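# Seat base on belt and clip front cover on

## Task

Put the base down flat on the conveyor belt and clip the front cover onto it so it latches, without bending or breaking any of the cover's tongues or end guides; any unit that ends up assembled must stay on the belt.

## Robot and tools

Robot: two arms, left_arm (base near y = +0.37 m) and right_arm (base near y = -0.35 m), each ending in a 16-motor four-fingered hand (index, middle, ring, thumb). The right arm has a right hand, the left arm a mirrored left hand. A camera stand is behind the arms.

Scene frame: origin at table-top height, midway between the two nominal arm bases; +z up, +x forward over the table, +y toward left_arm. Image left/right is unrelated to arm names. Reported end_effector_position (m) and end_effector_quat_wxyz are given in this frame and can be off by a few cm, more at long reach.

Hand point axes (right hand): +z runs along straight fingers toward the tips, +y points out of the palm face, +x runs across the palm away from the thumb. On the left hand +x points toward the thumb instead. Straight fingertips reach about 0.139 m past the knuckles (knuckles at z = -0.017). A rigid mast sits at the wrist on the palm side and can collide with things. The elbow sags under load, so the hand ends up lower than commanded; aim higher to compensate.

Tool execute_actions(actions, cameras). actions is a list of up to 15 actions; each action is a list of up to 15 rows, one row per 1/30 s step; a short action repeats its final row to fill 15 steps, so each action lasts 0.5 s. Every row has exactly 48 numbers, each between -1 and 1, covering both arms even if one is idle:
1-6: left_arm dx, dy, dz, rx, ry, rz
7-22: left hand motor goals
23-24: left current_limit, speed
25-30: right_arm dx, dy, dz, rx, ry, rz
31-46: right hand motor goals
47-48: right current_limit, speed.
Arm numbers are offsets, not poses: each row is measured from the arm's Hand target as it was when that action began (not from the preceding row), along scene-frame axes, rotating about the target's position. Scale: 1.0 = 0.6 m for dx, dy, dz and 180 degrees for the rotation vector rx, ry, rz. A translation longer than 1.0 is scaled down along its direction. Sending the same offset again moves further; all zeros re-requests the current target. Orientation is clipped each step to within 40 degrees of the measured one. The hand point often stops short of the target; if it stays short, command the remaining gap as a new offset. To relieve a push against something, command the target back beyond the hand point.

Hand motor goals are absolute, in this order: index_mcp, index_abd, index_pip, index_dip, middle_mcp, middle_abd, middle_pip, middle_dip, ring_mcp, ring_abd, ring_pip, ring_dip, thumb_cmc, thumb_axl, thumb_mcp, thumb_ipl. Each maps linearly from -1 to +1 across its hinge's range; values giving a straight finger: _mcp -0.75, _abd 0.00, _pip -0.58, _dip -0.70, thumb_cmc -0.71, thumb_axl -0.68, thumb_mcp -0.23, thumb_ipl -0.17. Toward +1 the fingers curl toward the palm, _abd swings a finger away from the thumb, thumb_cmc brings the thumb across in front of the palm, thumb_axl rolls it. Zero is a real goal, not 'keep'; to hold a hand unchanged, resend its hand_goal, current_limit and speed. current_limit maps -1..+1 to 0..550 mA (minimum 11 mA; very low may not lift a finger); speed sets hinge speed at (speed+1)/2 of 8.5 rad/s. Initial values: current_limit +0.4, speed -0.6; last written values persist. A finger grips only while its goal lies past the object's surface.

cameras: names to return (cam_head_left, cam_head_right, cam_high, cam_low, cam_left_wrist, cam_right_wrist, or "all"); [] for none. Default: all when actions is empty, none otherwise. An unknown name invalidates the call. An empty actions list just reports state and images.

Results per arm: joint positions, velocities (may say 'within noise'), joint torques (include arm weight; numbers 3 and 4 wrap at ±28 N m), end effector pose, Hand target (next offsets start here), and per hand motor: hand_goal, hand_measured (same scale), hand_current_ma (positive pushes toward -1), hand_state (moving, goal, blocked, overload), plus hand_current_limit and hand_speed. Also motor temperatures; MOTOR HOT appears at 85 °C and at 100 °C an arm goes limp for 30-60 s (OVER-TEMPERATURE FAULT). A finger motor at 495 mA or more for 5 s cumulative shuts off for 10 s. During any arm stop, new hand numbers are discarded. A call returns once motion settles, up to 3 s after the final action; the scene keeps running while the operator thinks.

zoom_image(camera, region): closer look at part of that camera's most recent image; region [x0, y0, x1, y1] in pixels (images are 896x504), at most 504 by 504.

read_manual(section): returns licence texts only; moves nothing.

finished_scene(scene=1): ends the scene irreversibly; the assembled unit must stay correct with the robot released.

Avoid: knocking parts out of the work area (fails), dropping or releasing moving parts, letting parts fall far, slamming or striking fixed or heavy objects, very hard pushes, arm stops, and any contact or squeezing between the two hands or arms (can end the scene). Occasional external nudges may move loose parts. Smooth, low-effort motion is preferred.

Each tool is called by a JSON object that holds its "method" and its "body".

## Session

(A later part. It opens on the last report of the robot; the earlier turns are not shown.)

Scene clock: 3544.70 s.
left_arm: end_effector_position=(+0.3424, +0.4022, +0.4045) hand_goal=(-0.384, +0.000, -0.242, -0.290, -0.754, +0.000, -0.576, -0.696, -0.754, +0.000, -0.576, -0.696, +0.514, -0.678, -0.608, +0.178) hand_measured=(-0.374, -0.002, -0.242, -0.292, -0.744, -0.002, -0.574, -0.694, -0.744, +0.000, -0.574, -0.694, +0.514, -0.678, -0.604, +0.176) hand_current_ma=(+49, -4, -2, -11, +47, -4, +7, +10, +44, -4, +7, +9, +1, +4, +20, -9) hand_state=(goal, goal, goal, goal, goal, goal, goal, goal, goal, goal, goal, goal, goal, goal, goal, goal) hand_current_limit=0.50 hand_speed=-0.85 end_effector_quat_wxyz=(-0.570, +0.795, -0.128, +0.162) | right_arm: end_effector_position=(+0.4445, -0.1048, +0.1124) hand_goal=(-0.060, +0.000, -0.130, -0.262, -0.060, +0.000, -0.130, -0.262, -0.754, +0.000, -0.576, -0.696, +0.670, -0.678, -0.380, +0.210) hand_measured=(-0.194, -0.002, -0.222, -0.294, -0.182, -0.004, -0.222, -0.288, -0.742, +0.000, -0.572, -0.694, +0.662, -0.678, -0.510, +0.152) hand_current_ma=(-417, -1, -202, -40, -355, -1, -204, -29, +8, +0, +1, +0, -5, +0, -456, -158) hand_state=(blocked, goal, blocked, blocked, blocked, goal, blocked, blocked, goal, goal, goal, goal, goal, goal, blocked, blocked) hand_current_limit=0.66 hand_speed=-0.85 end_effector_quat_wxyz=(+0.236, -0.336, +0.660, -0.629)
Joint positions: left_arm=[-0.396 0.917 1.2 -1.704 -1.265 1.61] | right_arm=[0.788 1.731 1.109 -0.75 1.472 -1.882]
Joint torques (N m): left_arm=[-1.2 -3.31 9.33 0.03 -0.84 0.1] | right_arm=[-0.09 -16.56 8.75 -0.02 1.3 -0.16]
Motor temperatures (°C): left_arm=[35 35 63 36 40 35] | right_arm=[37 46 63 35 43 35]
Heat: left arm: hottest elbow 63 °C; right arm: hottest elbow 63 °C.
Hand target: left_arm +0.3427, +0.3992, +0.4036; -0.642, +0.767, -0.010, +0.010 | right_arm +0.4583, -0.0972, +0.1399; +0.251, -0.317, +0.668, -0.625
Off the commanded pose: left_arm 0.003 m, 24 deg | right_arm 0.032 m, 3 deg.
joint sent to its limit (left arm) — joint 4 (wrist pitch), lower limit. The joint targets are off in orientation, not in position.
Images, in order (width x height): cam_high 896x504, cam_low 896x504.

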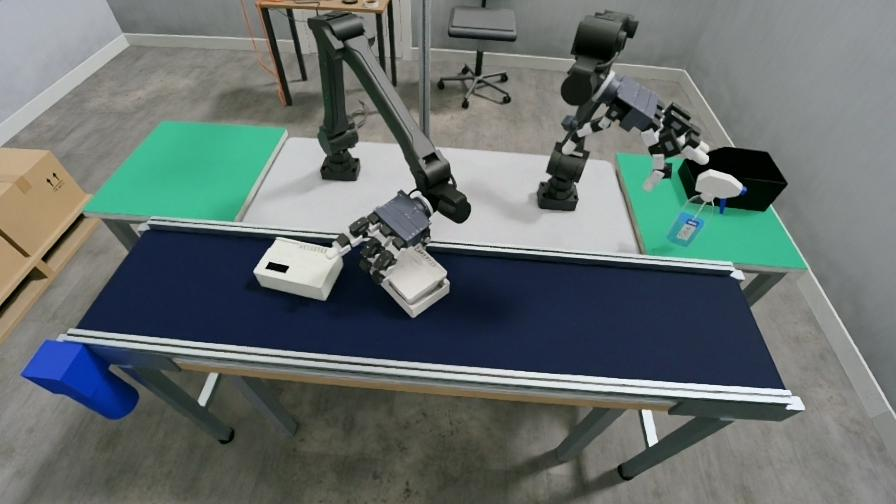

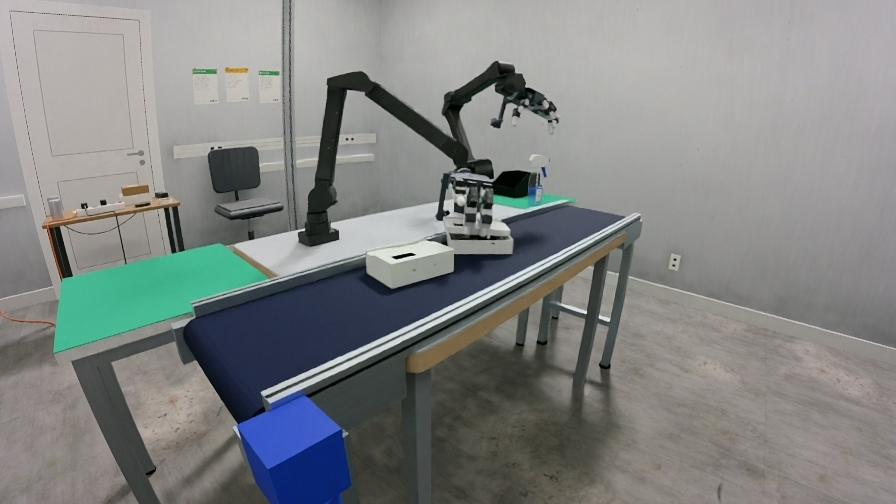

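{"method": "execute_actions", "body": {"actions": [[[0,0,0,0,0,0,-0.384,0,-0.241,-0.29,-0.754,0,-0.576,-0.696,-0.754,0,-0.576,-0.696,0.514,-0.678,-0.607,0.178,0.5,-0.85,0.004,0.0042,-0.01,0,0,0,-0.06,0,-0.13,-0.262,-0.06,0,-0.13,-0.262,-0.754,0,-0.576,-0.696,0.671,-0.678,-0.38,0.21,0.66,-0.85]],[[0,0,0,0,0,0,-0.384,0,-0.241,-0.29,-0.754,0,-0.576,-0.696,-0.754,0,-0.576,-0.696,0.514,-0.678,-0.607,0.178,0.5,-0.85,0.004,0.0042,-0.01,0,0,0,-0.06,0,-0.13,-0.262,-0.06,0,-0.13,-0.262,-0.754,0,-0.576,-0.696,0.671,-0.678,-0.38,0.21,0.66,-0.85]]]}}

Scene clock: 3569.90 s.
left_arm: end_effector_position=(+0.3424, +0.4022, +0.4045) hand_goal=(-0.384, +0.000, -0.242, -0.290, -0.754, +0.000, -0.576, -0.696, -0.754, +0.000, -0.576, -0.696, +0.514, -0.678, -0.608, +0.178) hand_measured=(-0.374, -0.002, -0.242, -0.292, -0.744, -0.002, -0.574, -0.694, -0.744, +0.000, -0.574, -0.694, +0.514, -0.678, -0.604, +0.176) hand_current_ma=(+49, -4, -2, -11, +47, -4, +7, +10, +44, -4, +7, +9, +1, +4, +20, -9) hand_state=(goal, goal, goal, goal, goal, goal, goal, goal, goal, goal, goal, goal, goal, goal, goal, goal) hand_current_limit=0.50 hand_speed=-0.85 end_effector_quat_wxyz=(-0.570, +0.795, -0.128, +0.162) | right_arm: end_effector_position=(+0.4445, -0.1048, +0.1124) hand_goal=(-0.060, +0.000, -0.130, -0.262, -0.060, +0.000, -0.130, -0.262, -0.754, +0.000, -0.576, -0.696, +0.670, -0.678, -0.380, +0.210) hand_measured=(-0.194, -0.002, -0.222, -0.294, -0.182, -0.004, -0.222, -0.288, -0.742, +0.000, -0.572, -0.694, +0.662, -0.678, -0.510, +0.152) hand_current_ma=(-417, -1, -202, -40, -355, -1, -204, -29, +8, +0, +1, +0, -5, +0, -456, -158) hand_state=(blocked, goal, blocked, blocked, blocked, goal, blocked, blocked, goal, goal, goal, goal, goal, goal, blocked, blocked) hand_current_limit=0.66 hand_speed=-0.85 end_effector_quat_wxyz=(+0.236, -0.336, +0.660, -0.629)
Joint positions: left_arm=[-0.396 0.917 1.2 -1.704 -1.265 1.61] | right_arm=[0.788 1.731 1.109 -0.75 1.472 -1.882]
Joint torques (N m): left_arm=[-1.03 -3.02 9.31 0.03 -0.86 0.1] | right_arm=[-0.38 -13.39 9.59 0.62 1.27 -0.11]
Motor temperatures (°C): left_arm=[35 35 63 36 40 35] | right_arm=[37 48 66 35 44 35]
Heat: left arm: hottest elbow 63 °C; right arm: hottest elbow 66 °C.
Hand target: left_arm +0.3427, +0.3992, +0.4036; -0.642, +0.767, -0.010, +0.010 | right_arm +0.4631, -0.0921, +0.1279; +0.251, -0.317, +0.668, -0.625
Off the commanded pose: left_arm 0.003 m, 24 deg | right_arm 0.027 m, 3 deg.
joint sent to its limit (left arm) — joint 4 (wrist pitch), lower limit. The joint targets are off in orientation, not in position.

{"method": "execute_actions", "body": {"actions": [[[0,0,0,0,0,0,-0.384,0,-0.241,-0.29,-0.754,0,-0.576,-0.696,-0.754,0,-0.576,-0.696,0.514,-0.678,-0.607,0.178,0.5,-0.85,0.0023,0.0024,-0.003,0,0,0,-0.06,0,-0.13,-0.262,-0.06,0,-0.13,-0.262,-0.754,0,-0.576,-0.696,0.671,-0.678,-0.38,0.21,0.66,-0.85]],[[0,0,0,0,0,0,-0.384,0,-0.241,-0.29,-0.754,0,-0.576,-0.696,-0.754,0,-0.576,-0.696,0.514,-0.678,-0.607,0.178,0.5,-0.85,0.0023,0.0024,-0.003,0,0,0,-0.06,0,-0.13,-0.262,-0.06,0,-0.13,-0.262,-0.754,0,-0.576,-0.696,0.671,-0.678,-0.38,0.21,0.66,-0.85]]]}}

Scene clock: 3576.23 s.
left_arm: end_effector_position=(+0.3424, +0.4022, +0.4045) hand_goal=(-0.384, +0.000, -0.242, -0.290, -0.754, +0.000, -0.576, -0.696, -0.754, +0.000, -0.576, -0.696, +0.514, -0.678, -0.608, +0.178) hand_measured=(-0.374, -0.002, -0.242, -0.292, -0.744, -0.002, -0.574, -0.694, -0.744, +0.000, -0.574, -0.694, +0.514, -0.678, -0.604, +0.176) hand_current_ma=(+49, -4, -2, -11, +47, -4, +7, +10, +44, -4, +7, +9, +1, +4, +20, -9) hand_state=(goal, goal, goal, goal, goal, goal, goal, goal, goal, goal, goal, goal, goal, goal, goal, goal) hand_current_limit=0.50 hand_speed=-0.85 end_effector_quat_wxyz=(-0.570, +0.795, -0.128, +0.162) | right_arm: end_effector_position=(+0.4462, -0.1031, +0.1082) hand_goal=(-0.060, +0.000, -0.130, -0.262, -0.060, +0.000, -0.130, -0.262, -0.754, +0.000, -0.576, -0.696, +0.670, -0.678, -0.380, +0.210) hand_measured=(-0.194, -0.002, -0.222, -0.294, -0.182, -0.004, -0.222, -0.288, -0.742, +0.000, -0.572, -0.694, +0.662, -0.678, -0.510, +0.152) hand_current_ma=(-417, -1, -202, -40, -355, -1, -204, -29, +8, +0, +1, +0, -5, +0, -457, -158) hand_state=(blocked, goal, blocked, blocked, blocked, goal, blocked, blocked, goal, goal, goal, goal, goal, goal, blocked, blocked) hand_current_limit=0.66 hand_speed=-0.85 end_effector_quat_wxyz=(+0.234, -0.338, +0.659, -0.630)
Joint positions: left_arm=[-0.396 0.917 1.2 -1.704 -1.265 1.61] | right_arm=[0.788 1.745 1.116 -0.75 1.472 -1.882]
Joint torques (N m): left_arm=[-1.03 -2.96 9.35 0.03 -0.85 0.09] | right_arm=[-0.32 -13.57 9.51 0.73 1.31 -0.11]
Motor temperatures (°C): left_arm=[35 35 63 36 40 35] | right_arm=[37 47 67 35 44 35]
Heat: left arm: hottest elbow 63 °C; right arm: hottest elbow 67 °C.
Hand target: left_arm +0.3427, +0.3992, +0.4036; -0.642, +0.767, -0.010, +0.010 | right_arm +0.4658, -0.0893, +0.1242; +0.251, -0.317, +0.668, -0.625
Off the commanded pose: left_arm 0.003 m, 24 deg | right_arm 0.029 m, 3 deg.
joint sent to its limit (left arm) — joint 4 (wrist pitch), lower limit. The joint targets are off in orientation, not in position.

{"method": "execute_actions", "body": {"actions": [[[0,0,0,0,0,0,-0.384,0,-0.241,-0.29,-0.754,0,-0.576,-0.696,-0.754,0,-0.576,-0.696,0.514,-0.678,-0.607,0.178,0.5,-0.85,0,0,0.01,0,0,0,-0.06,0,-0.13,-0.262,-0.06,0,-0.13,-0.262,-0.754,0,-0.576,-0.696,0.671,-0.678,-0.38,0.21,0.66,-0.85]],[[0,0,0,0,0,0,-0.384,0,-0.241,-0.29,-0.754,0,-0.576,-0.696,-0.754,0,-0.576,-0.696,0.514,-0.678,-0.607,0.178,0.5,-0.85,0,0,0.01,0,0,0,-0.06,0,-0.13,-0.262,-0.06,0,-0.13,-0.262,-0.754,0,-0.576,-0.696,0.671,-0.678,-0.38,0.21,0.66,-0.85]]]}}

{"method": "execute_actions", "body": {"actions": [[[0,0,0,0,0,0,-0.384,0,-0.241,-0.29,-0.754,0,-0.576,-0.696,-0.754,0,-0.576,-0.696,0.514,-0.678,-0.607,0.178,0.5,-0.85,0,0,0.005,0.008,-0.0076,0,-0.06,0,-0.13,-0.262,-0.06,0,-0.13,-0.262,-0.754,0,-0.576,-0.696,0.671,-0.678,-0.38,0.21,0.66,-0.85]]], "cameras": ["cam_high","cam_low"]}}

{"method": "zoom_image", "body": {"camera": "cam_low", "region": [440, 216, 524, 256]}}

Scene clock: 3596.43 s.
left_arm: end_effector_position=(+0.3424, +0.4022, +0.4045) hand_goal=(-0.384, +0.000, -0.242, -0.290, -0.754, +0.000, -0.576, -0.696, -0.754, +0.000, -0.576, -0.696, +0.514, -0.678, -0.608, +0.178) hand_measured=(-0.374, -0.002, -0.242, -0.292, -0.744, -0.002, -0.574, -0.694, -0.744, +0.000, -0.574, -0.694, +0.514, -0.678, -0.604, +0.176) hand_current_ma=(+49, -4, -2, -11, +47, -4, +7, +10, +44, -4, +7, +9, +1, +4, +20, -9) hand_state=(goal, goal, goal, goal, goal, goal, goal, goal, goal, goal, goal, goal, goal, goal, goal, goal) hand_current_limit=0.50 hand_speed=-0.85 end_effector_quat_wxyz=(-0.570, +0.795, -0.128, +0.162) | right_arm: end_effector_position=(+0.4491, -0.1001, +0.1118) hand_goal=(-0.060, +0.000, -0.130, -0.262, -0.060, +0.000, -0.130, -0.262, -0.754, +0.000, -0.576, -0.696, +0.670, -0.678, -0.380, +0.210) hand_measured=(-0.194, -0.002, -0.222, -0.294, -0.182, -0.004, -0.222, -0.288, -0.742, +0.000, -0.572, -0.694, +0.662, -0.678, -0.510, +0.152) hand_current_ma=(-417, -1, -202, -40, -355, -1, -204, -29, +8, +0, +1, +0, -5, +0, -456, -158) hand_state=(blocked, goal, blocked, blocked, blocked, goal, blocked, blocked, goal, goal, goal, goal, goal, goal, blocked, blocked) hand_current_limit=0.66 hand_speed=-0.85 end_effector_quat_wxyz=(+0.237, -0.335, +0.661, -0.629)
Joint positions: left_arm=[-0.396 0.917 1.2 -1.704 -1.265 1.61] | right_arm=[0.788 1.745 1.127 -0.75 1.472 -1.882]
Joint torques (N m): left_arm=[-1.14 -2.96 9.33 0.01 -0.86 0.11] | right_arm=[-0.32 -15.62 9.76 0.09 1.32 -0.16]
Motor temperatures (°C): left_arm=[35 35 63 36 40 35] | right_arm=[37 47 67 35 44 35]
Heat: left arm: hottest elbow 63 °C; right arm: hottest elbow 67 °C.
Hand target: left_arm +0.3427, +0.3992, +0.4036; -0.642, +0.767, -0.010, +0.010 | right_arm +0.4659, -0.0893, +0.1363; +0.251, -0.317, +0.668, -0.625
Off the commanded pose: left_arm 0.003 m, 24 deg | right_arm 0.031 m, 3 deg.
joint sent to its limit (left arm) — joint 4 (wrist pitch), lower limit. The joint targets are off in orientation, not in position.

Scene clock: 3597.13 s.
left_arm: end_effector_position=(+0.3424, +0.4022, +0.4045) hand_goal=(-0.384, +0.000, -0.242, -0.290, -0.754, +0.000, -0.576, -0.696, -0.754, +0.000, -0.576, -0.696, +0.514, -0.678, -0.608, +0.178) hand_measured=(-0.374, -0.002, -0.242, -0.292, -0.744, -0.002, -0.574, -0.694, -0.744, +0.000, -0.574, -0.694, +0.514, -0.678, -0.604, +0.176) hand_current_ma=(+49, -4, -2, -11, +47, -4, +7, +10, +44, -4, +7, +9, +1, +4, +20, -9) hand_state=(goal, goal, goal, goal, goal, goal, goal, goal, goal, goal, goal, goal, goal, goal, goal, goal) hand_current_limit=0.50 hand_speed=-0.85 end_effector_quat_wxyz=(-0.570, +0.795, -0.128, +0.162) | right_arm: end_effector_position=(+0.4491, -0.1001, +0.1118) hand_goal=(-0.060, +0.000, -0.130, -0.262, -0.060, +0.000, -0.130, -0.262, -0.754, +0.000, -0.576, -0.696, +0.670, -0.678, -0.380, +0.210) hand_measured=(-0.194, -0.002, -0.222, -0.294, -0.182, -0.004, -0.222, -0.288, -0.742, +0.000, -0.572, -0.694, +0.662, -0.678, -0.510, +0.152) hand_current_ma=(-417, -1, -202, -40, -355, -1, -204, -29, +8, +0, +1, +0, -5, +0, -456, -158) hand_state=(blocked, goal, blocked, blocked, blocked, goal, blocked, blocked, goal, goal, goal, goal, goal, goal, blocked, blocked) hand_current_limit=0.66 hand_speed=-0.85 end_effector_quat_wxyz=(+0.237, -0.335, +0.661, -0.629)
Joint positions: left_arm=[-0.396 0.917 1.2 -1.704 -1.265 1.61] | right_arm=[0.788 1.745 1.127 -0.75 1.472 -1.882]
Joint torques (N m): left_arm=[-1.08 -3.19 9.37 0.06 -0.84 0.11] | right_arm=[-0.62 -16.21 8.79 0.75 1.29 -0.01]
Motor temperatures (°C): left_arm=[35 35 63 36 40 35] | right_arm=[37 47 67 35 44 35]
Heat: left arm: hottest elbow 63 °C; right arm: hottest elbow 67 °C.
Hand target: left_arm +0.3427, +0.3992, +0.4036; -0.642, +0.767, -0.010, +0.010 | right_arm +0.4659, -0.0893, +0.1393; +0.263, -0.306, +0.673, -0.620
Off the commanded pose: left_arm 0.003 m, 24 deg | right_arm 0.034 m, 5 deg.
joint sent to its limit (left arm) — joint 4 (wrist pitch), lower limit. The joint targets are off in orientation, not in position.
Images, in order (width x height): cam_high 896x504, cam_low 896x504.

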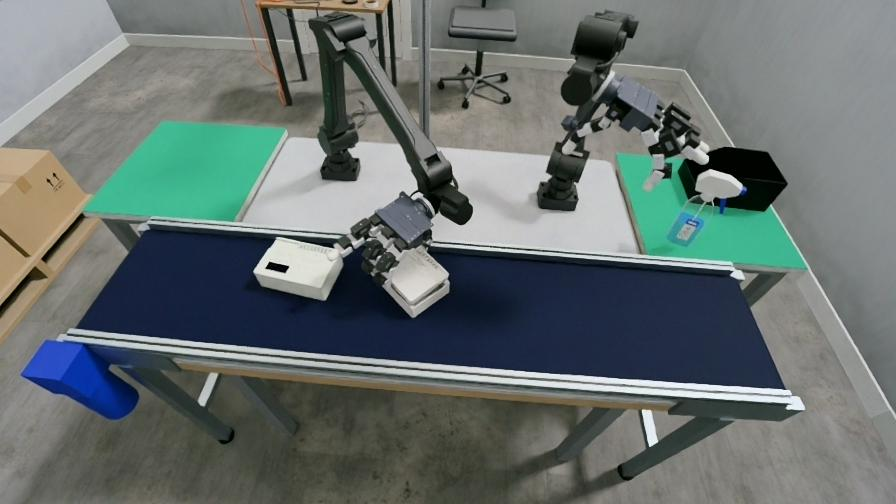

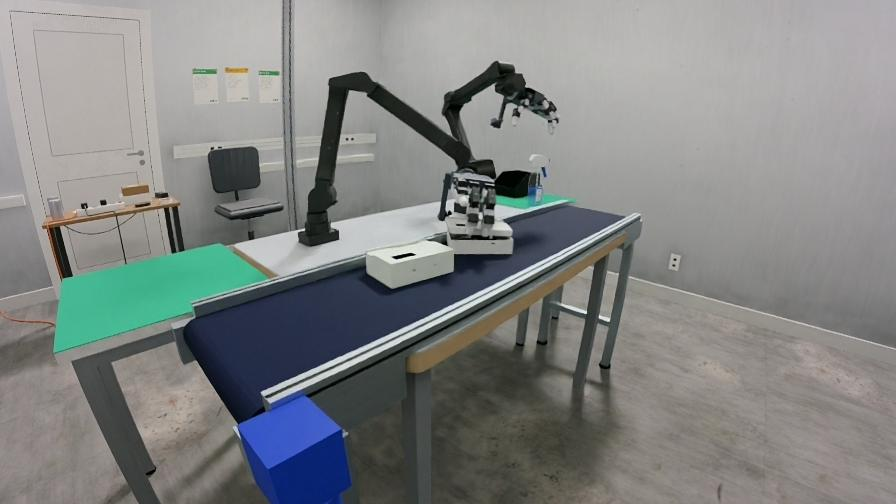

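Scaled by 6.000 from the camera's 896x504 image, which has a finer 1280x720 frame.

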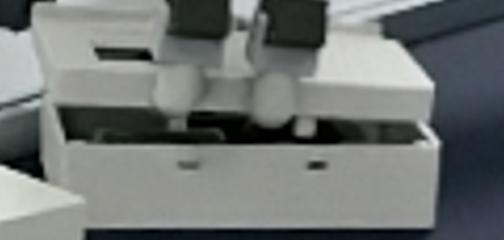

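{"method": "execute_actions", "body": {"actions": [[[0,0,0,0,0,0,-0.384,0,-0.241,-0.29,-0.754,0,-0.576,-0.696,-0.754,0,-0.576,-0.696,0.514,-0.678,-0.607,0.178,0.5,-0.85,0,0,0,0.008,-0.0076,0,-0.06,0,-0.13,-0.262,-0.06,0,-0.13,-0.262,-0.754,0,-0.576,-0.696,0.671,-0.678,-0.38,0.21,0.66,-0.85]]]}}

{"method": "execute_actions", "body": {"actions": [[[0,0,0,0,0,0,-0.384,0,-0.241,-0.29,-0.754,0,-0.576,-0.696,-0.754,0,-0.576,-0.696,0.514,-0.678,-0.607,0.178,0.5,-0.85,0,0,0,0,0,0,-0.06,0,-0.13,-0.262,-0.06,0,-0.13,-0.262,-0.754,0,-0.576,-0.696,0.671,-0.678,-0.38,0.21,0.66,-0.85]]]}}

Scene clock: 3603.73 s.
left_arm: end_effector_position=(+0.3424, +0.4022, +0.4045) hand_goal=(-0.384, +0.000, -0.242, -0.290, -0.754, +0.000, -0.576, -0.696, -0.754, +0.000, -0.576, -0.696, +0.514, -0.678, -0.608, +0.178) hand_measured=(-0.374, -0.002, -0.242, -0.292, -0.744, -0.002, -0.574, -0.694, -0.744, +0.000, -0.574, -0.694, +0.514, -0.678, -0.604, +0.176) hand_current_ma=(+49, -4, -2, -11, +47, -4, +7, +10, +44, -4, +7, +9, +1, +4, +20, -9) hand_state=(goal, goal, goal, goal, goal, goal, goal, goal, goal, goal, goal, goal, goal, goal, goal, goal) hand_current_limit=0.50 hand_speed=-0.85 end_effector_quat_wxyz=(-0.570, +0.795, -0.128, +0.162) | right_arm: end_effector_position=(+0.4541, -0.0948, +0.1154) hand_goal=(-0.060, +0.000, -0.130, -0.262, -0.060, +0.000, -0.130, -0.262, -0.754, +0.000, -0.576, -0.696, +0.670, -0.678, -0.380, +0.210) hand_measured=(-0.194, -0.002, -0.222, -0.294, -0.182, -0.002, -0.222, -0.288, -0.742, +0.000, -0.572, -0.694, +0.662, -0.678, -0.510, +0.152) hand_current_ma=(-417, -1, -202, -40, -355, -1, -204, -29, +8, +0, +1, +0, -5, +0, -457, -158) hand_state=(blocked, goal, blocked, blocked, blocked, goal, blocked, blocked, goal, goal, goal, goal, goal, goal, blocked, blocked) hand_current_limit=0.66 hand_speed=-0.85 end_effector_quat_wxyz=(+0.253, -0.321, +0.667, -0.623)
Joint positions: left_arm=[-0.396 0.917 1.2 -1.704 -1.265 1.61] | right_arm=[0.788 1.741 1.127 -0.71 1.472 -1.881]
Joint torques (N m): left_arm=[-1.14 -3.02 9.39 0.03 -0.86 0.11] | right_arm=[-0.56 -16.67 7.72 1.02 1.25 0.02]
Motor temperatures (°C): left_arm=[35 35 63 36 40 35] | right_arm=[37 47 67 35 44 35]
Heat: left arm: hottest elbow 63 °C; right arm: hottest elbow 67 °C.
Hand target: left_arm +0.3427, +0.3992, +0.4036; -0.642, +0.767, -0.010, +0.010 | right_arm +0.4659, -0.0892, +0.1392; +0.275, -0.295, +0.677, -0.615
Off the commanded pose: left_arm 0.003 m, 24 deg | right_arm 0.027 m, 4 deg.
joint sent to its limit (left arm) — joint 4 (wrist pitch), lower limit. The joint targets are off in orientation, not in position.

Scene clock: 3604.43 s.
left_arm: end_effector_position=(+0.3424, +0.4022, +0.4045) hand_goal=(-0.384, +0.000, -0.242, -0.290, -0.754, +0.000, -0.576, -0.696, -0.754, +0.000, -0.576, -0.696, +0.514, -0.678, -0.608, +0.178) hand_measured=(-0.374, -0.002, -0.242, -0.292, -0.744, -0.002, -0.574, -0.694, -0.744, +0.000, -0.574, -0.694, +0.514, -0.678, -0.604, +0.176) hand_current_ma=(+49, -4, -2, -11, +47, -4, +7, +10, +44, -4, +7, +9, +1, +4, +20, -9) hand_state=(goal, goal, goal, goal, goal, goal, goal, goal, goal, goal, goal, goal, goal, goal, goal, goal) hand_current_limit=0.50 hand_speed=-0.85 end_effector_quat_wxyz=(-0.570, +0.795, -0.128, +0.162) | right_arm: end_effector_position=(+0.4541, -0.0947, +0.1155) hand_goal=(-0.060, +0.000, -0.130, -0.262, -0.060, +0.000, -0.130, -0.262, -0.754, +0.000, -0.576, -0.696, +0.670, -0.678, -0.380, +0.210) hand_measured=(-0.194, -0.002, -0.222, -0.294, -0.182, -0.002, -0.222, -0.288, -0.742, +0.000, -0.572, -0.694, +0.662, -0.678, -0.510, +0.152) hand_current_ma=(-417, -1, -202, -40, -355, -1, -204, -29, +8, +0, +1, +0, -5, +0, -456, -158) hand_state=(blocked, goal, blocked, blocked, blocked, goal, blocked, blocked, goal, goal, goal, goal, goal, goal, blocked, blocked) hand_current_limit=0.66 hand_speed=-0.85 end_effector_quat_wxyz=(+0.253, -0.321, +0.667, -0.623)
Joint positions: left_arm=[-0.396 0.917 1.2 -1.704 -1.265 1.61] | right_arm=[0.788 1.741 1.127 -0.71 1.472 -1.881]
Joint torques (N m): left_arm=[-1.03 -2.9 9.37 0.08 -0.86 0.11] | right_arm=[-0.79 -17.2 7.75 0.81 1.29 0]
Motor temperatures (°C): left_arm=[35 35 63 36 40 35] | right_arm=[37 48 67 35 44 35]
Heat: left arm: hottest elbow 63 °C; right arm: hottest elbow 67 °C.
Hand target: left_arm +0.3427, +0.3992, +0.4036; -0.642, +0.767, -0.010, +0.010 | right_arm +0.4659, -0.0892, +0.1392; +0.275, -0.295, +0.677, -0.615
Off the commanded pose: left_arm 0.003 m, 24 deg | right_arm 0.027 m, 4 deg.
joint sent to its limit (left arm) — joint 4 (wrist pitch), lower limit. The joint targets are off in orientation, not in position.

{"method": "execute_actions", "body": {"actions": [[[0,0,0,0,0,0,-0.384,0,-0.241,-0.29,-0.754,0,-0.576,-0.696,-0.754,0,-0.576,-0.696,0.514,-0.678,-0.607,0.178,0.5,-0.85,-0.0034,-0.0036,0,0.006,-0.0057,0,-0.06,0,-0.13,-0.262,-0.06,0,-0.13,-0.262,-0.754,0,-0.576,-0.696,0.671,-0.678,-0.38,0.21,0.66,-0.85]]]}}

{"method": "execute_actions", "body": {"actions": [[[0,0,0,0,0,0,-0.384,0,-0.241,-0.29,-0.754,0,-0.576,-0.696,-0.754,0,-0.576,-0.696,0.514,-0.678,-0.607,0.178,0.5,-0.85,0,0,-0.008,0,0,0,-0.06,0,-0.13,-0.262,-0.06,0,-0.13,-0.262,-0.754,0,-0.576,-0.696,0.671,-0.678,-0.38,0.21,0.66,-0.85]]], "cameras": ["cam_high","cam_low"]}}

{"method": "zoom_image", "body": {"camera": "cam_low", "region": [440, 216, 524, 256]}}

Scene clock: 3616.30 s.
left_arm: end_effector_position=(+0.3424, +0.4022, +0.4045) hand_goal=(-0.384, +0.000, -0.242, -0.290, -0.754, +0.000, -0.576, -0.696, -0.754, +0.000, -0.576, -0.696, +0.514, -0.678, -0.608, +0.178) hand_measured=(-0.374, -0.002, -0.242, -0.292, -0.744, -0.002, -0.574, -0.694, -0.744, +0.000, -0.574, -0.694, +0.514, -0.678, -0.604, +0.176) hand_current_ma=(+49, -4, -2, -11, +47, -4, +7, +10, +44, -4, +7, +9, +1, +4, +20, -9) hand_state=(goal, goal, goal, goal, goal, goal, goal, goal, goal, goal, goal, goal, goal, goal, goal, goal) hand_current_limit=0.50 hand_speed=-0.85 end_effector_quat_wxyz=(-0.570, +0.795, -0.128, +0.162) | right_arm: end_effector_position=(+0.4579, -0.0908, +0.1237) hand_goal=(-0.060, +0.000, -0.130, -0.262, -0.060, +0.000, -0.130, -0.262, -0.754, +0.000, -0.576, -0.696, +0.670, -0.678, -0.380, +0.210) hand_measured=(-0.194, -0.002, -0.222, -0.294, -0.182, -0.002, -0.222, -0.288, -0.742, +0.000, -0.572, -0.694, +0.662, -0.678, -0.510, +0.152) hand_current_ma=(-417, +0, -202, -40, -355, -1, -204, -29, +8, +0, +1, +0, -4, +0, -457, -158) hand_state=(blocked, goal, blocked, blocked, blocked, goal, blocked, blocked, goal, goal, goal, goal, goal, goal, blocked, blocked) hand_current_limit=0.66 hand_speed=-0.85 end_effector_quat_wxyz=(+0.268, -0.307, +0.673, -0.617)
Joint positions: left_arm=[-0.396 0.917 1.2 -1.704 -1.265 1.61] | right_arm=[0.788 1.726 1.127 -0.681 1.472 -1.88]
Joint torques (N m): left_arm=[-1.14 -3.08 9.33 0.03 -0.84 0.1] | right_arm=[-0.91 -16.56 6.22 0.87 1.27 0.03]
Motor temperatures (°C): left_arm=[35 35 63 36 40 35] | right_arm=[37 48 66 35 44 35]
Heat: left arm: hottest elbow 63 °C; right arm: hottest elbow 66 °C.
Hand target: left_arm +0.3427, +0.3992, +0.4036; -0.642, +0.767, -0.010, +0.010 | right_arm +0.4638, -0.0914, +0.1392; +0.284, -0.287, +0.680, -0.612
Off the commanded pose: left_arm 0.003 m, 24 deg | right_arm 0.017 m, 3 deg.
joint sent to its limit (left arm) — joint 4 (wrist pitch), lower limit. The joint targets are off in orientation, not in position.

Scene clock: 3617.00 s.
left_arm: end_effector_position=(+0.3424, +0.4022, +0.4045) hand_goal=(-0.384, +0.000, -0.242, -0.290, -0.754, +0.000, -0.576, -0.696, -0.754, +0.000, -0.576, -0.696, +0.514, -0.678, -0.608, +0.178) hand_measured=(-0.374, -0.002, -0.242, -0.292, -0.744, -0.002, -0.574, -0.694, -0.744, +0.000, -0.574, -0.694, +0.514, -0.678, -0.604, +0.176) hand_current_ma=(+49, -4, -2, -11, +47, -4, +7, +10, +44, -4, +7, +9, +1, +4, +20, -9) hand_state=(goal, goal, goal, goal, goal, goal, goal, goal, goal, goal, goal, goal, goal, goal, goal, goal) hand_current_limit=0.50 hand_speed=-0.85 end_effector_quat_wxyz=(-0.570, +0.795, -0.128, +0.162) | right_arm: end_effector_position=(+0.4594, -0.0892, +0.1244) hand_goal=(-0.060, +0.000, -0.130, -0.262, -0.060, +0.000, -0.130, -0.262, -0.754, +0.000, -0.576, -0.696, +0.670, -0.678, -0.380, +0.210) hand_measured=(-0.194, -0.002, -0.222, -0.294, -0.182, -0.002, -0.222, -0.288, -0.742, +0.000, -0.572, -0.694, +0.662, -0.678, -0.510, +0.152) hand_current_ma=(-417, +0, -202, -40, -355, -1, -204, -29, +8, +0, +1, +0, -4, +0, -456, -158) hand_state=(blocked, goal, blocked, blocked, blocked, goal, blocked, blocked, goal, goal, goal, goal, goal, goal, blocked, blocked) hand_current_limit=0.66 hand_speed=-0.85 end_effector_quat_wxyz=(+0.273, -0.303, +0.675, -0.615)
Joint positions: left_arm=[-0.396 0.917 1.2 -1.704 -1.265 1.61] | right_arm=[0.788 1.726 1.127 -0.668 1.472 -1.88]
Joint torques (N m): left_arm=[-1.08 -2.96 9.39 0.05 -0.85 0.11] | right_arm=[-0.21 -15.91 5.89 1.03 1.27 0.04]
Motor temperatures (°C): left_arm=[35 35 63 36 40 35] | right_arm=[37 48 66 35 44 35]
Heat: left arm: hottest elbow 63 °C; right arm: hottest elbow 66 °C.
Hand target: left_arm +0.3427, +0.3992, +0.4036; -0.642, +0.767, -0.010, +0.010 | right_arm +0.4638, -0.0914, +0.1344; +0.284, -0.287, +0.680, -0.612
Off the commanded pose: left_arm 0.003 m, 24 deg | right_arm 0.011 m, 2 deg.
joint sent to its limit (left arm) — joint 4 (wrist pitch), lower limit. The joint targets are off in orientation, not in position.
Images, in order (width x height): cam_high 896x504, cam_low 896x504.

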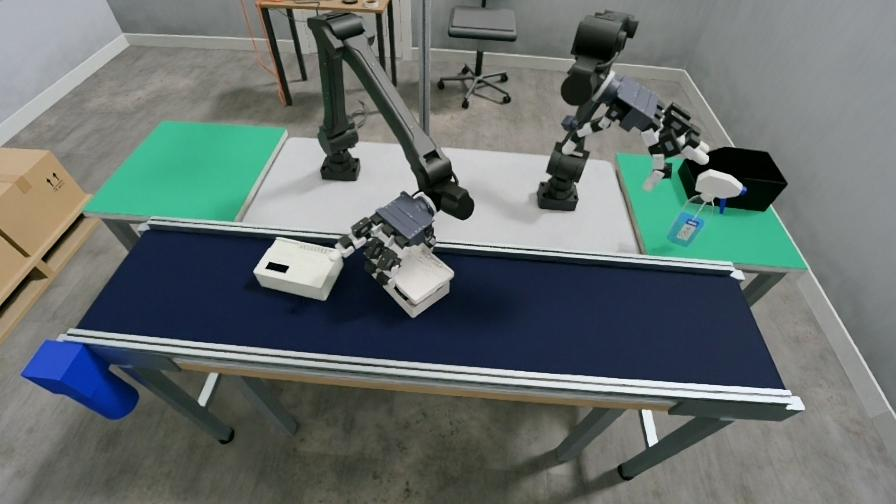

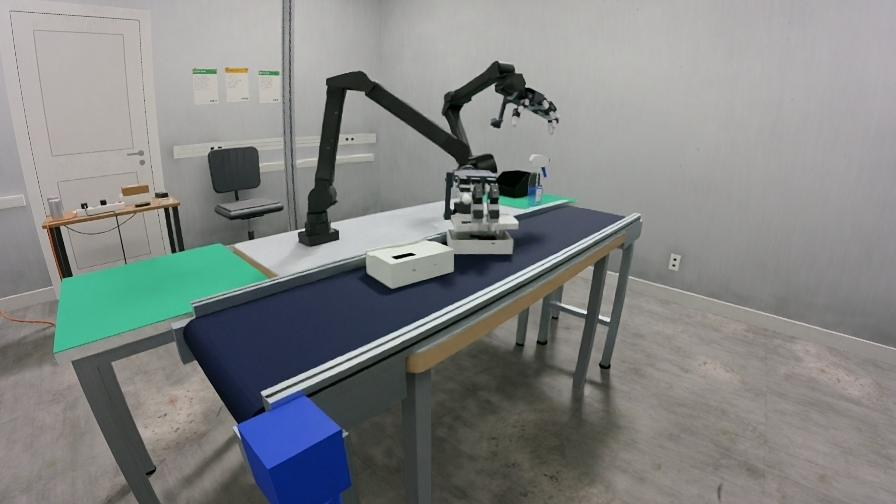

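Scaled by 6.000 from the camera's 896x504 image, which has a finer 1280x720 frame.

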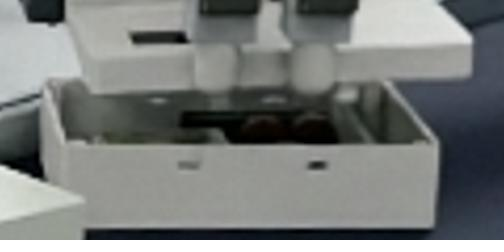

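{"method": "zoom_image", "body": {"camera": "cam_low", "region": [450, 218, 486, 246]}}

{"method": "zoom_image", "body": {"camera": "cam_low", "region": [484, 218, 520, 246]}}

{"method": "zoom_image", "body": {"camera": "cam_high", "region": [384, 256, 460, 316]}}

Scaled by 14.000 from the camera's 896x504 image, which has a finer 1280x720 frame.

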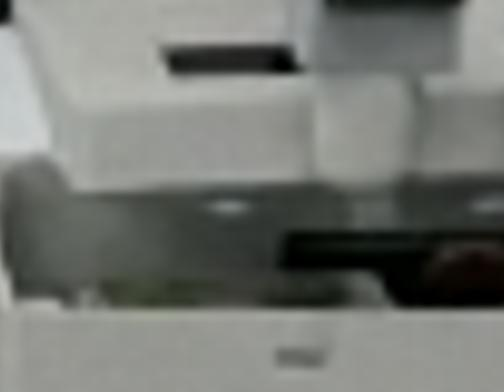

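Scaled by 14.000 from the camera's 896x504 image, which has a finer 1280x720 frame.

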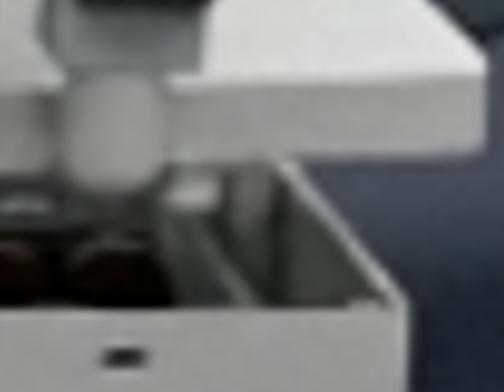

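Scaled by 6.632 from the camera's 896x504 image, which has a finer 1280x720 frame.

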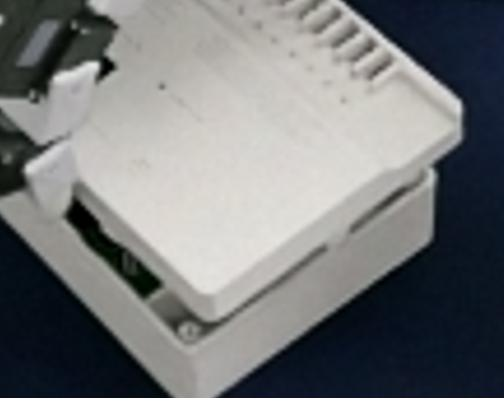

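{"method": "execute_actions", "body": {"actions": [[[0,0,0,0,0,0,-0.384,0,-0.241,-0.29,-0.754,0,-0.576,-0.696,-0.754,0,-0.576,-0.696,0.514,-0.678,-0.607,0.178,0.5,-0.85,0,0,0,-0.0123,0.0114,0,-0.06,0,-0.13,-0.262,-0.06,0,-0.13,-0.262,-0.754,0,-0.576,-0.696,0.671,-0.678,-0.38,0.21,0.66,-0.85]]]}}

{"method": "execute_actions", "body": {"actions": [[[0,0,0,0,0,0,-0.384,0,-0.241,-0.29,-0.754,0,-0.576,-0.696,-0.754,0,-0.576,-0.696,0.514,-0.678,-0.607,0.178,0.5,-0.85,0,0,0,0,0,0,-0.06,0,-0.13,-0.262,-0.06,0,-0.13,-0.262,-0.754,0,-0.576,-0.696,0.671,-0.678,-0.38,0.21,0.66,-0.85]]]}}

Scene clock: 3633.23 s.
left_arm: end_effector_position=(+0.3424, +0.4022, +0.4045) hand_goal=(-0.384, +0.000, -0.242, -0.290, -0.754, +0.000, -0.576, -0.696, -0.754, +0.000, -0.576, -0.696, +0.514, -0.678, -0.608, +0.178) hand_measured=(-0.374, -0.002, -0.242, -0.292, -0.744, -0.002, -0.574, -0.694, -0.744, +0.000, -0.574, -0.694, +0.514, -0.678, -0.604, +0.176) hand_current_ma=(+49, -4, -2, -11, +47, -4, +7, +10, +44, -4, +7, +9, +1, +4, +20, -9) hand_state=(goal, goal, goal, goal, goal, goal, goal, goal, goal, goal, goal, goal, goal, goal, goal, goal) hand_current_limit=0.50 hand_speed=-0.85 end_effector_quat_wxyz=(-0.570, +0.795, -0.128, +0.162) | right_arm: end_effector_position=(+0.4565, -0.0923, +0.1232) hand_goal=(-0.060, +0.000, -0.130, -0.262, -0.060, +0.000, -0.130, -0.262, -0.754, +0.000, -0.576, -0.696, +0.670, -0.678, -0.380, +0.210) hand_measured=(-0.194, -0.002, -0.222, -0.294, -0.182, -0.002, -0.222, -0.288, -0.742, +0.000, -0.572, -0.694, +0.662, -0.678, -0.510, +0.152) hand_current_ma=(-417, +0, -202, -40, -355, +0, -204, -29, +8, +0, +1, +0, -4, +0, -457, -158) hand_state=(blocked, goal, blocked, blocked, blocked, goal, blocked, blocked, goal, goal, goal, goal, goal, goal, blocked, blocked) hand_current_limit=0.66 hand_speed=-0.85 end_effector_quat_wxyz=(+0.264, -0.311, +0.671, -0.619)
Joint positions: left_arm=[-0.396 0.917 1.2 -1.704 -1.265 1.61] | right_arm=[0.788 1.726 1.127 -0.691 1.472 -1.884]
Joint torques (N m): left_arm=[-1.2 -3.02 9.36 0.03 -0.87 0.11] | right_arm=[-0.5 -15.09 7.57 0.08 1.32 -0.12]
Motor temperatures (°C): left_arm=[35 35 63 36 40 35] | right_arm=[37 48 65 35 44 35]
Heat: left arm: hottest elbow 63 °C; right arm: hottest elbow 65 °C.
Hand target: left_arm +0.3427, +0.3992, +0.4036; -0.642, +0.767, -0.010, +0.010 | right_arm +0.4638, -0.0914, +0.1344; +0.266, -0.303, +0.673, -0.619
Off the commanded pose: left_arm 0.003 m, 24 deg | right_arm 0.013 m, 1 deg.
joint sent to its limit (left arm) — joint 4 (wrist pitch), lower limit. The joint targets are off in orientation, not in position.

Scene clock: 3633.93 s.
left_arm: end_effector_position=(+0.3424, +0.4022, +0.4045) hand_goal=(-0.384, +0.000, -0.242, -0.290, -0.754, +0.000, -0.576, -0.696, -0.754, +0.000, -0.576, -0.696, +0.514, -0.678, -0.608, +0.178) hand_measured=(-0.374, -0.002, -0.242, -0.292, -0.744, -0.002, -0.574, -0.694, -0.744, +0.000, -0.574, -0.694, +0.514, -0.678, -0.604, +0.176) hand_current_ma=(+49, -4, -2, -11, +47, -4, +7, +10, +44, -4, +7, +9, +1, +4, +20, -9) hand_state=(goal, goal, goal, goal, goal, goal, goal, goal, goal, goal, goal, goal, goal, goal, goal, goal) hand_current_limit=0.50 hand_speed=-0.85 end_effector_quat_wxyz=(-0.570, +0.795, -0.128, +0.162) | right_arm: end_effector_position=(+0.4564, -0.0924, +0.1232) hand_goal=(-0.060, +0.000, -0.130, -0.262, -0.060, +0.000, -0.130, -0.262, -0.754, +0.000, -0.576, -0.696, +0.670, -0.678, -0.380, +0.210) hand_measured=(-0.194, -0.002, -0.222, -0.294, -0.182, -0.002, -0.222, -0.288, -0.742, +0.000, -0.572, -0.694, +0.662, -0.678, -0.510, +0.152) hand_current_ma=(-417, +0, -202, -40, -355, +0, -204, -29, +8, +0, +1, +0, -4, +0, -457, -158) hand_state=(blocked, goal, blocked, blocked, blocked, goal, blocked, blocked, goal, goal, goal, goal, goal, goal, blocked, blocked) hand_current_limit=0.66 hand_speed=-0.85 end_effector_quat_wxyz=(+0.264, -0.311, +0.671, -0.619)
Joint positions: left_arm=[-0.396 0.917 1.2 -1.704 -1.265 1.61] | right_arm=[0.788 1.726 1.127 -0.692 1.472 -1.884]
Joint torques (N m): left_arm=[-1.14 -3.08 9.35 0.05 -0.86 0.11] | right_arm=[0.15 -14.92 7.73 0.16 1.31 -0.11]
Motor temperatures (°C): left_arm=[35 35 63 36 40 35] | right_arm=[37 48 65 35 44 35]
Heat: left arm: hottest elbow 63 °C; right arm: hottest elbow 65 °C.
Hand target: left_arm +0.3427, +0.3992, +0.4036; -0.642, +0.767, -0.010, +0.010 | right_arm +0.4638, -0.0914, +0.1344; +0.266, -0.303, +0.673, -0.619
Off the commanded pose: left_arm 0.003 m, 24 deg | right_arm 0.013 m, 1 deg.
joint sent to its limit (left arm) — joint 4 (wrist pitch), lower limit. The joint targets are off in orientation, not in position.

{"method": "execute_actions", "body": {"actions": [[[0,0,0,0,0,0,-0.384,0,-0.241,-0.29,-0.754,0,-0.576,-0.696,-0.754,0,-0.576,-0.696,0.514,-0.678,-0.607,0.178,0.5,-0.85,0,0,-0.017,0,0,0,-0.06,0,-0.13,-0.262,-0.06,0,-0.13,-0.262,-0.754,0,-0.576,-0.696,0.671,-0.678,-0.38,0.21,0.66,-0.85]]]}}

{"method": "execute_actions", "body": {"actions": [[[0,0,0,0,0,0,-0.384,0,-0.241,-0.29,-0.754,0,-0.576,-0.696,-0.754,0,-0.576,-0.696,0.514,-0.678,-0.607,0.178,0.5,-0.85,0,0,0,0,0,0,-0.06,0,-0.13,-0.262,-0.06,0,-0.13,-0.262,-0.754,0,-0.576,-0.696,0.671,-0.678,-0.38,0.21,0.66,-0.85]]]}}

Scene clock: 3649.90 s.
left_arm: end_effector_position=(+0.3424, +0.4022, +0.4045) hand_goal=(-0.384, +0.000, -0.242, -0.290, -0.754, +0.000, -0.576, -0.696, -0.754, +0.000, -0.576, -0.696, +0.514, -0.678, -0.608, +0.178) hand_measured=(-0.374, -0.002, -0.242, -0.292, -0.744, -0.002, -0.574, -0.694, -0.744, +0.000, -0.574, -0.694, +0.514, -0.678, -0.604, +0.176) hand_current_ma=(+49, -4, -2, -11, +47, -4, +7, +10, +44, -4, +7, +9, +1, +4, +20, -9) hand_state=(goal, goal, goal, goal, goal, goal, goal, goal, goal, goal, goal, goal, goal, goal, goal, goal) hand_current_limit=0.50 hand_speed=-0.85 end_effector_quat_wxyz=(-0.570, +0.795, -0.128, +0.162) | right_arm: end_effector_position=(+0.4564, -0.0924, +0.1217) hand_goal=(-0.060, +0.000, -0.130, -0.262, -0.060, +0.000, -0.130, -0.262, -0.754, +0.000, -0.576, -0.696, +0.670, -0.678, -0.380, +0.210) hand_measured=(-0.194, -0.002, -0.222, -0.294, -0.182, -0.002, -0.222, -0.288, -0.742, +0.000, -0.572, -0.694, +0.662, -0.678, -0.510, +0.152) hand_current_ma=(-417, +0, -202, -40, -355, +0, -204, -29, +8, +0, +1, +0, -4, +0, -456, -158) hand_state=(blocked, goal, blocked, blocked, blocked, goal, blocked, blocked, goal, goal, goal, goal, goal, goal, blocked, blocked) hand_current_limit=0.66 hand_speed=-0.85 end_effector_quat_wxyz=(+0.263, -0.312, +0.671, -0.619)
Joint positions: left_arm=[-0.396 0.917 1.2 -1.704 -1.265 1.61] | right_arm=[0.788 1.729 1.127 -0.692 1.472 -1.884]
Joint torques (N m): left_arm=[-1.14 -3.25 9.35 -0.01 -0.86 0.1] | right_arm=[-0.32 -14.51 6.97 0.79 1.27 -0.03]
Motor temperatures (°C): left_arm=[35 35 63 36 40 35] | right_arm=[37 48 65 35 44 35]
Heat: left arm: hottest elbow 63 °C; right arm: hottest elbow 65 °C.
Hand target: left_arm +0.3427, +0.3992, +0.4036; -0.642, +0.767, -0.010, +0.010 | right_arm +0.4638, -0.0914, +0.1243; +0.266, -0.303, +0.673, -0.619
Off the commanded pose: left_arm 0.003 m, 24 deg | right_arm 0.008 m, 1 deg.
joint sent to its limit (left arm) — joint 4 (wrist pitch), lower limit. The joint targets are off in orientation, not in position.

Scene clock: 3650.60 s.
left_arm: end_effector_position=(+0.3424, +0.4022, +0.4045) hand_goal=(-0.384, +0.000, -0.242, -0.290, -0.754, +0.000, -0.576, -0.696, -0.754, +0.000, -0.576, -0.696, +0.514, -0.678, -0.608, +0.178) hand_measured=(-0.374, -0.002, -0.242, -0.292, -0.744, -0.002, -0.574, -0.694, -0.744, +0.000, -0.574, -0.694, +0.514, -0.678, -0.604, +0.176) hand_current_ma=(+49, -4, -2, -11, +47, -4, +7, +10, +44, -4, +7, +9, +1, +4, +20, -9) hand_state=(goal, goal, goal, goal, goal, goal, goal, goal, goal, goal, goal, goal, goal, goal, goal, goal) hand_current_limit=0.50 hand_speed=-0.85 end_effector_quat_wxyz=(-0.570, +0.795, -0.128, +0.162) | right_arm: end_effector_position=(+0.4564, -0.0924, +0.1217) hand_goal=(-0.060, +0.000, -0.130, -0.262, -0.060, +0.000, -0.130, -0.262, -0.754, +0.000, -0.576, -0.696, +0.670, -0.678, -0.380, +0.210) hand_measured=(-0.194, -0.002, -0.222, -0.294, -0.182, -0.002, -0.222, -0.288, -0.742, +0.000, -0.572, -0.694, +0.662, -0.678, -0.510, +0.152) hand_current_ma=(-417, +0, -202, -40, -355, +0, -204, -29, +8, +0, +1, +0, -4, +0, -457, -158) hand_state=(blocked, goal, blocked, blocked, blocked, goal, blocked, blocked, goal, goal, goal, goal, goal, goal, blocked, blocked) hand_current_limit=0.66 hand_speed=-0.85 end_effector_quat_wxyz=(+0.263, -0.312, +0.671, -0.619)
Joint positions: left_arm=[-0.396 0.917 1.2 -1.704 -1.265 1.61] | right_arm=[0.788 1.729 1.127 -0.692 1.472 -1.884]
Joint torques (N m): left_arm=[-1.08 -3.19 9.32 0.06 -0.84 0.1] | right_arm=[-0.5 -13.86 6.91 0.7 1.29 -0.03]
Motor temperatures (°C): left_arm=[35 35 63 36 40 35] | right_arm=[37 48 65 35 44 35]
Heat: left arm: hottest elbow 63 °C; right arm: hottest elbow 65 °C.
Hand target: left_arm +0.3427, +0.3992, +0.4036; -0.642, +0.767, -0.010, +0.010 | right_arm +0.4638, -0.0914, +0.1243; +0.266, -0.303, +0.673, -0.619
Off the commanded pose: left_arm 0.003 m, 24 deg | right_arm 0.008 m, 1 deg.
joint sent to its limit (left arm) — joint 4 (wrist pitch), lower limit. The joint targets are off in orientation, not in position.

{"method": "execute_actions", "body": {"actions": [[[0,0,0,0,0,0,-0.384,0,-0.241,-0.29,-0.754,0,-0.576,-0.696,-0.754,0,-0.576,-0.696,0.514,-0.678,-0.607,0.178,0.5,-0.85,-0.0034,-0.0036,-0.013,0,0,0,-0.06,0,-0.13,-0.262,-0.06,0,-0.13,-0.262,-0.754,0,-0.576,-0.696,0.671,-0.678,-0.38,0.21,0.66,-0.85]],[[0,0,0,0,0,0,-0.384,0,-0.241,-0.29,-0.754,0,-0.576,-0.696,-0.754,0,-0.576,-0.696,0.514,-0.678,-0.607,0.178,0.5,-0.85,0,0,0,0,0,0,-0.06,0,-0.13,-0.262,-0.06,0,-0.13,-0.262,-0.754,0,-0.576,-0.696,0.671,-0.678,-0.38,0.21,0.66,-0.85]]]}}

Scene clock: 3657.00 s.
left_arm: end_effector_position=(+0.3424, +0.4022, +0.4045) hand_goal=(-0.384, +0.000, -0.242, -0.290, -0.754, +0.000, -0.576, -0.696, -0.754, +0.000, -0.576, -0.696, +0.514, -0.678, -0.608, +0.178) hand_measured=(-0.374, -0.002, -0.242, -0.292, -0.744, -0.002, -0.574, -0.694, -0.744, +0.000, -0.574, -0.694, +0.514, -0.678, -0.604, +0.176) hand_current_ma=(+49, -4, -2, -11, +47, -4, +7, +10, +44, -4, +7, +9, +1, +4, +20, -9) hand_state=(goal, goal, goal, goal, goal, goal, goal, goal, goal, goal, goal, goal, goal, goal, goal, goal) hand_current_limit=0.50 hand_speed=-0.85 end_effector_quat_wxyz=(-0.570, +0.795, -0.128, +0.162) | right_arm: end_effector_position=(+0.4579, -0.0909, +0.1186) hand_goal=(-0.060, +0.000, -0.130, -0.262, -0.060, +0.000, -0.130, -0.262, -0.754, +0.000, -0.576, -0.696, +0.670, -0.678, -0.380, +0.210) hand_measured=(-0.194, -0.002, -0.222, -0.294, -0.182, -0.002, -0.222, -0.288, -0.742, +0.000, -0.572, -0.694, +0.662, -0.678, -0.510, +0.152) hand_current_ma=(-417, +0, -202, -40, -355, +0, -204, -29, +8, +0, +1, +0, -4, +0, -456, -158) hand_state=(blocked, goal, blocked, blocked, blocked, goal, blocked, blocked, goal, goal, goal, goal, goal, goal, blocked, blocked) hand_current_limit=0.66 hand_speed=-0.85 end_effector_quat_wxyz=(+0.265, -0.311, +0.672, -0.619)
Joint positions: left_arm=[-0.396 0.917 1.2 -1.704 -1.265 1.61] | right_arm=[0.788 1.737 1.127 -0.678 1.472 -1.884]
Joint torques (N m): left_arm=[-1.26 -3.02 9.32 0.06 -0.86 0.1] | right_arm=[-0.62 -13.86 5.87 0.92 1.29 0.02]
Motor temperatures (°C): left_arm=[35 35 63 36 40 35] | right_arm=[37 47 65 35 44 35]
Heat: left arm: hottest elbow 63 °C; right arm: hottest elbow 65 °C.
Hand target: left_arm +0.3427, +0.3992, +0.4036; -0.642, +0.767, -0.010, +0.010 | right_arm +0.4618, -0.0936, +0.1165; +0.266, -0.303, +0.673, -0.619
Off the commanded pose: left_arm 0.003 m, 24 deg | right_arm 0.005 m, 1 deg.
joint sent to its limit (left arm) — joint 4 (wrist pitch), lower limit. The joint targets are off in orientation, not in position.

{"method": "execute_actions", "body": {"actions": [[[0,0,0,0,0,0,-0.384,0,-0.241,-0.29,-0.754,0,-0.576,-0.696,-0.754,0,-0.576,-0.696,0.514,-0.678,-0.607,0.178,0.5,-0.85,-0.0046,-0.0048,-0.008,-0.003,0.0028,0,-0.06,0,-0.13,-0.262,-0.06,0,-0.13,-0.262,-0.754,0,-0.576,-0.696,0.671,-0.678,-0.38,0.21,0.66,-0.85]],[[0,0,0,0,0,0,-0.384,0,-0.241,-0.29,-0.754,0,-0.576,-0.696,-0.754,0,-0.576,-0.696,0.514,-0.678,-0.607,0.178,0.5,-0.85,-0.0023,-0.0024,-0.005,-0.002,0.0019,0,-0.06,0,-0.13,-0.262,-0.06,0,-0.13,-0.262,-0.754,0,-0.576,-0.696,0.671,-0.678,-0.38,0.21,0.66,-0.85]]]}}

Scene clock: 3664.10 s.
left_arm: end_effector_position=(+0.3424, +0.4022, +0.4045) hand_goal=(-0.384, +0.000, -0.242, -0.290, -0.754, +0.000, -0.576, -0.696, -0.754, +0.000, -0.576, -0.696, +0.514, -0.678, -0.608, +0.178) hand_measured=(-0.374, -0.002, -0.242, -0.292, -0.744, -0.002, -0.574, -0.694, -0.744, +0.000, -0.574, -0.694, +0.514, -0.678, -0.604, +0.176) hand_current_ma=(+49, -4, -2, -11, +47, -4, +7, +10, +44, -4, +7, +9, +1, +4, +20, -9) hand_state=(goal, goal, goal, goal, goal, goal, goal, goal, goal, goal, goal, goal, goal, goal, goal, goal) hand_current_limit=0.50 hand_speed=-0.85 end_effector_quat_wxyz=(-0.570, +0.795, -0.128, +0.162) | right_arm: end_effector_position=(+0.4545, -0.0944, +0.1124) hand_goal=(-0.060, +0.000, -0.130, -0.262, -0.060, +0.000, -0.130, -0.262, -0.754, +0.000, -0.576, -0.696, +0.670, -0.678, -0.380, +0.210) hand_measured=(-0.194, -0.002, -0.222, -0.294, -0.182, -0.002, -0.222, -0.288, -0.742, +0.000, -0.572, -0.694, +0.662, -0.678, -0.510, +0.152) hand_current_ma=(-417, +0, -202, -40, -355, +0, -204, -29, +8, +0, +1, +0, -4, +0, -456, -158) hand_state=(blocked, goal, blocked, blocked, blocked, goal, blocked, blocked, goal, goal, goal, goal, goal, goal, blocked, blocked) hand_current_limit=0.66 hand_speed=-0.85 end_effector_quat_wxyz=(+0.259, -0.315, +0.669, -0.621)
Joint positions: left_arm=[-0.396 0.917 1.2 -1.704 -1.265 1.61] | right_arm=[0.788 1.741 1.115 -0.678 1.472 -1.884]
Joint torques (N m): left_arm=[-1.03 -3.19 9.35 0.03 -0.85 0.11] | right_arm=[0.15 -13.74 5.68 0.75 1.32 -0.01]
Motor temperatures (°C): left_arm=[35 35 63 36 40 35] | right_arm=[37 47 64 35 44 35]
Heat: left arm: hottest elbow 63 °C; right arm: hottest elbow 64 °C.
Hand target: left_arm +0.3427, +0.3992, +0.4036; -0.642, +0.767, -0.010, +0.010 | right_arm +0.4576, -0.0979, +0.1087; +0.259, -0.310, +0.670, -0.622
Off the commanded pose: left_arm 0.003 m, 24 deg | right_arm 0.006 m, 1 deg.
joint sent to its limit (left arm) — joint 4 (wrist pitch), lower limit. The joint targets are off in orientation, not in position.

{"method": "execute_actions", "body": {"actions": [[[0,0,0,0,0,0,-0.384,0,-0.241,-0.29,-0.754,0,-0.576,-0.696,-0.754,0,-0.576,-0.696,0.514,-0.678,-0.607,0.178,0.5,-0.85,-0.0044,-0.0046,-0.0075,0,0,0,-0.06,0,-0.13,-0.262,-0.06,0,-0.13,-0.262,-0.754,0,-0.576,-0.696,0.671,-0.678,-0.38,0.21,0.66,-0.85]]], "cameras": ["cam_high","cam_low","cam_head_left"]}}

{"method": "zoom_image", "body": {"camera": "cam_low", "region": [440, 224, 524, 256]}}

{"method": "zoom_image", "body": {"camera": "cam_high", "region": [384, 260, 464, 316]}}

Scene clock: 3669.77 s.
left_arm: end_effector_position=(+0.3424, +0.4022, +0.4045) hand_goal=(-0.384, +0.000, -0.242, -0.290, -0.754, +0.000, -0.576, -0.696, -0.754, +0.000, -0.576, -0.696, +0.514, -0.678, -0.608, +0.178) hand_measured=(-0.374, -0.002, -0.242, -0.292, -0.744, -0.002, -0.574, -0.694, -0.744, +0.000, -0.574, -0.694, +0.514, -0.678, -0.604, +0.176) hand_current_ma=(+49, -4, -2, -11, +47, -4, +7, +10, +44, -4, +7, +9, +1, +4, +20, -9) hand_state=(goal, goal, goal, goal, goal, goal, goal, goal, goal, goal, goal, goal, goal, goal, goal, goal) hand_current_limit=0.50 hand_speed=-0.85 end_effector_quat_wxyz=(-0.570, +0.795, -0.128, +0.162) | right_arm: end_effector_position=(+0.4512, -0.0979, +0.1063) hand_goal=(-0.060, +0.000, -0.130, -0.262, -0.060, +0.000, -0.130, -0.262, -0.754, +0.000, -0.576, -0.696, +0.670, -0.678, -0.380, +0.210) hand_measured=(-0.194, -0.002, -0.222, -0.296, -0.182, -0.002, -0.222, -0.288, -0.742, +0.000, -0.572, -0.694, +0.660, -0.678, -0.510, +0.152) hand_current_ma=(-417, +0, -202, -41, -355, +0, -204, -29, +8, +0, +1, +0, -5, +0, -456, -158) hand_state=(blocked, goal, blocked, blocked, blocked, goal, blocked, blocked, goal, goal, goal, goal, goal, goal, blocked, blocked) hand_current_limit=0.66 hand_speed=-0.85 end_effector_quat_wxyz=(+0.258, -0.317, +0.669, -0.621)
Joint positions: left_arm=[-0.396 0.917 1.2 -1.704 -1.265 1.61] | right_arm=[0.788 1.742 1.097 -0.663 1.472 -1.883]
Joint torques (N m): left_arm=[-1.08 -3.14 9.36 0.06 -0.85 0.1] | right_arm=[-0.03 -14.21 5.85 0.95 1.28 -0.01]
Motor temperatures (°C): left_arm=[35 35 63 36 40 35] | right_arm=[37 47 65 35 44 35]
Heat: left arm: hottest elbow 63 °C; right arm: hottest elbow 65 °C.
Hand target: left_arm +0.3427, +0.3992, +0.4036; -0.642, +0.767, -0.010, +0.010 | right_arm +0.4550, -0.1007, +0.1041; +0.259, -0.310, +0.670, -0.622
Off the commanded pose: left_arm 0.003 m, 24 deg | right_arm 0.005 m, 1 deg.
joint sent to its limit (left arm) — joint 4 (wrist pitch), lower limit. The joint targets are off in orientation, not in position.
Images, in order (width x height): cam_head_left 896x504, cam_high 896x504, cam_low 896x504.

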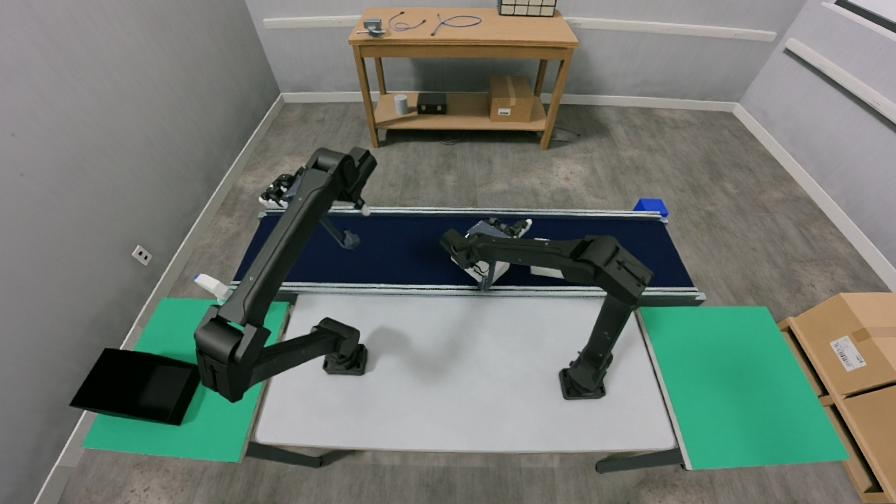

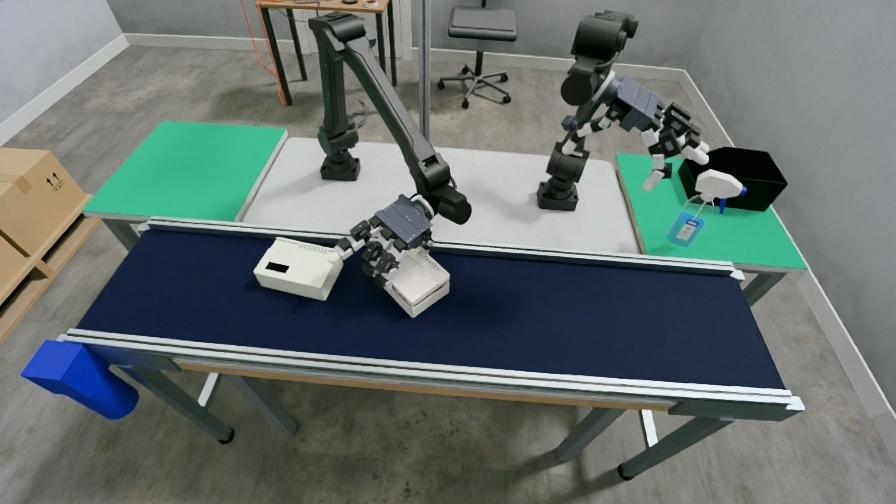

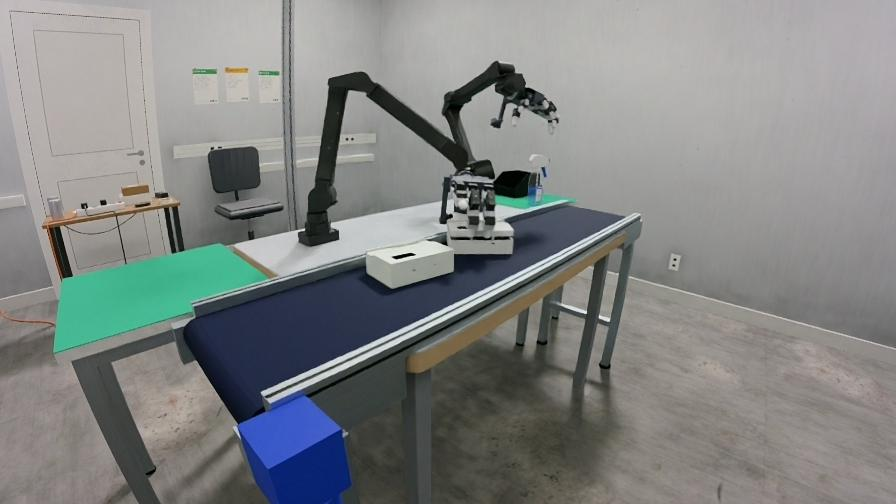

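Scaled by 6.000 from the camera's 896x504 image, which has a finer 1280x720 frame.

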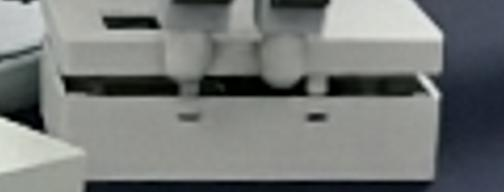

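Scaled by 6.300 from the camera's 896x504 image, which has a finer 1280x720 frame.

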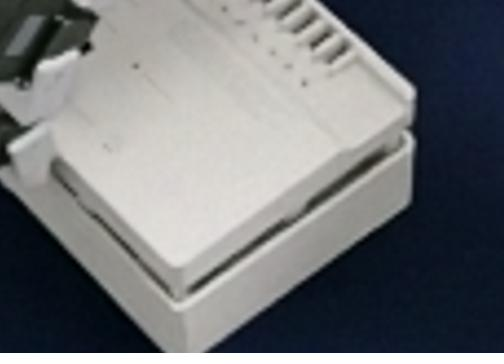

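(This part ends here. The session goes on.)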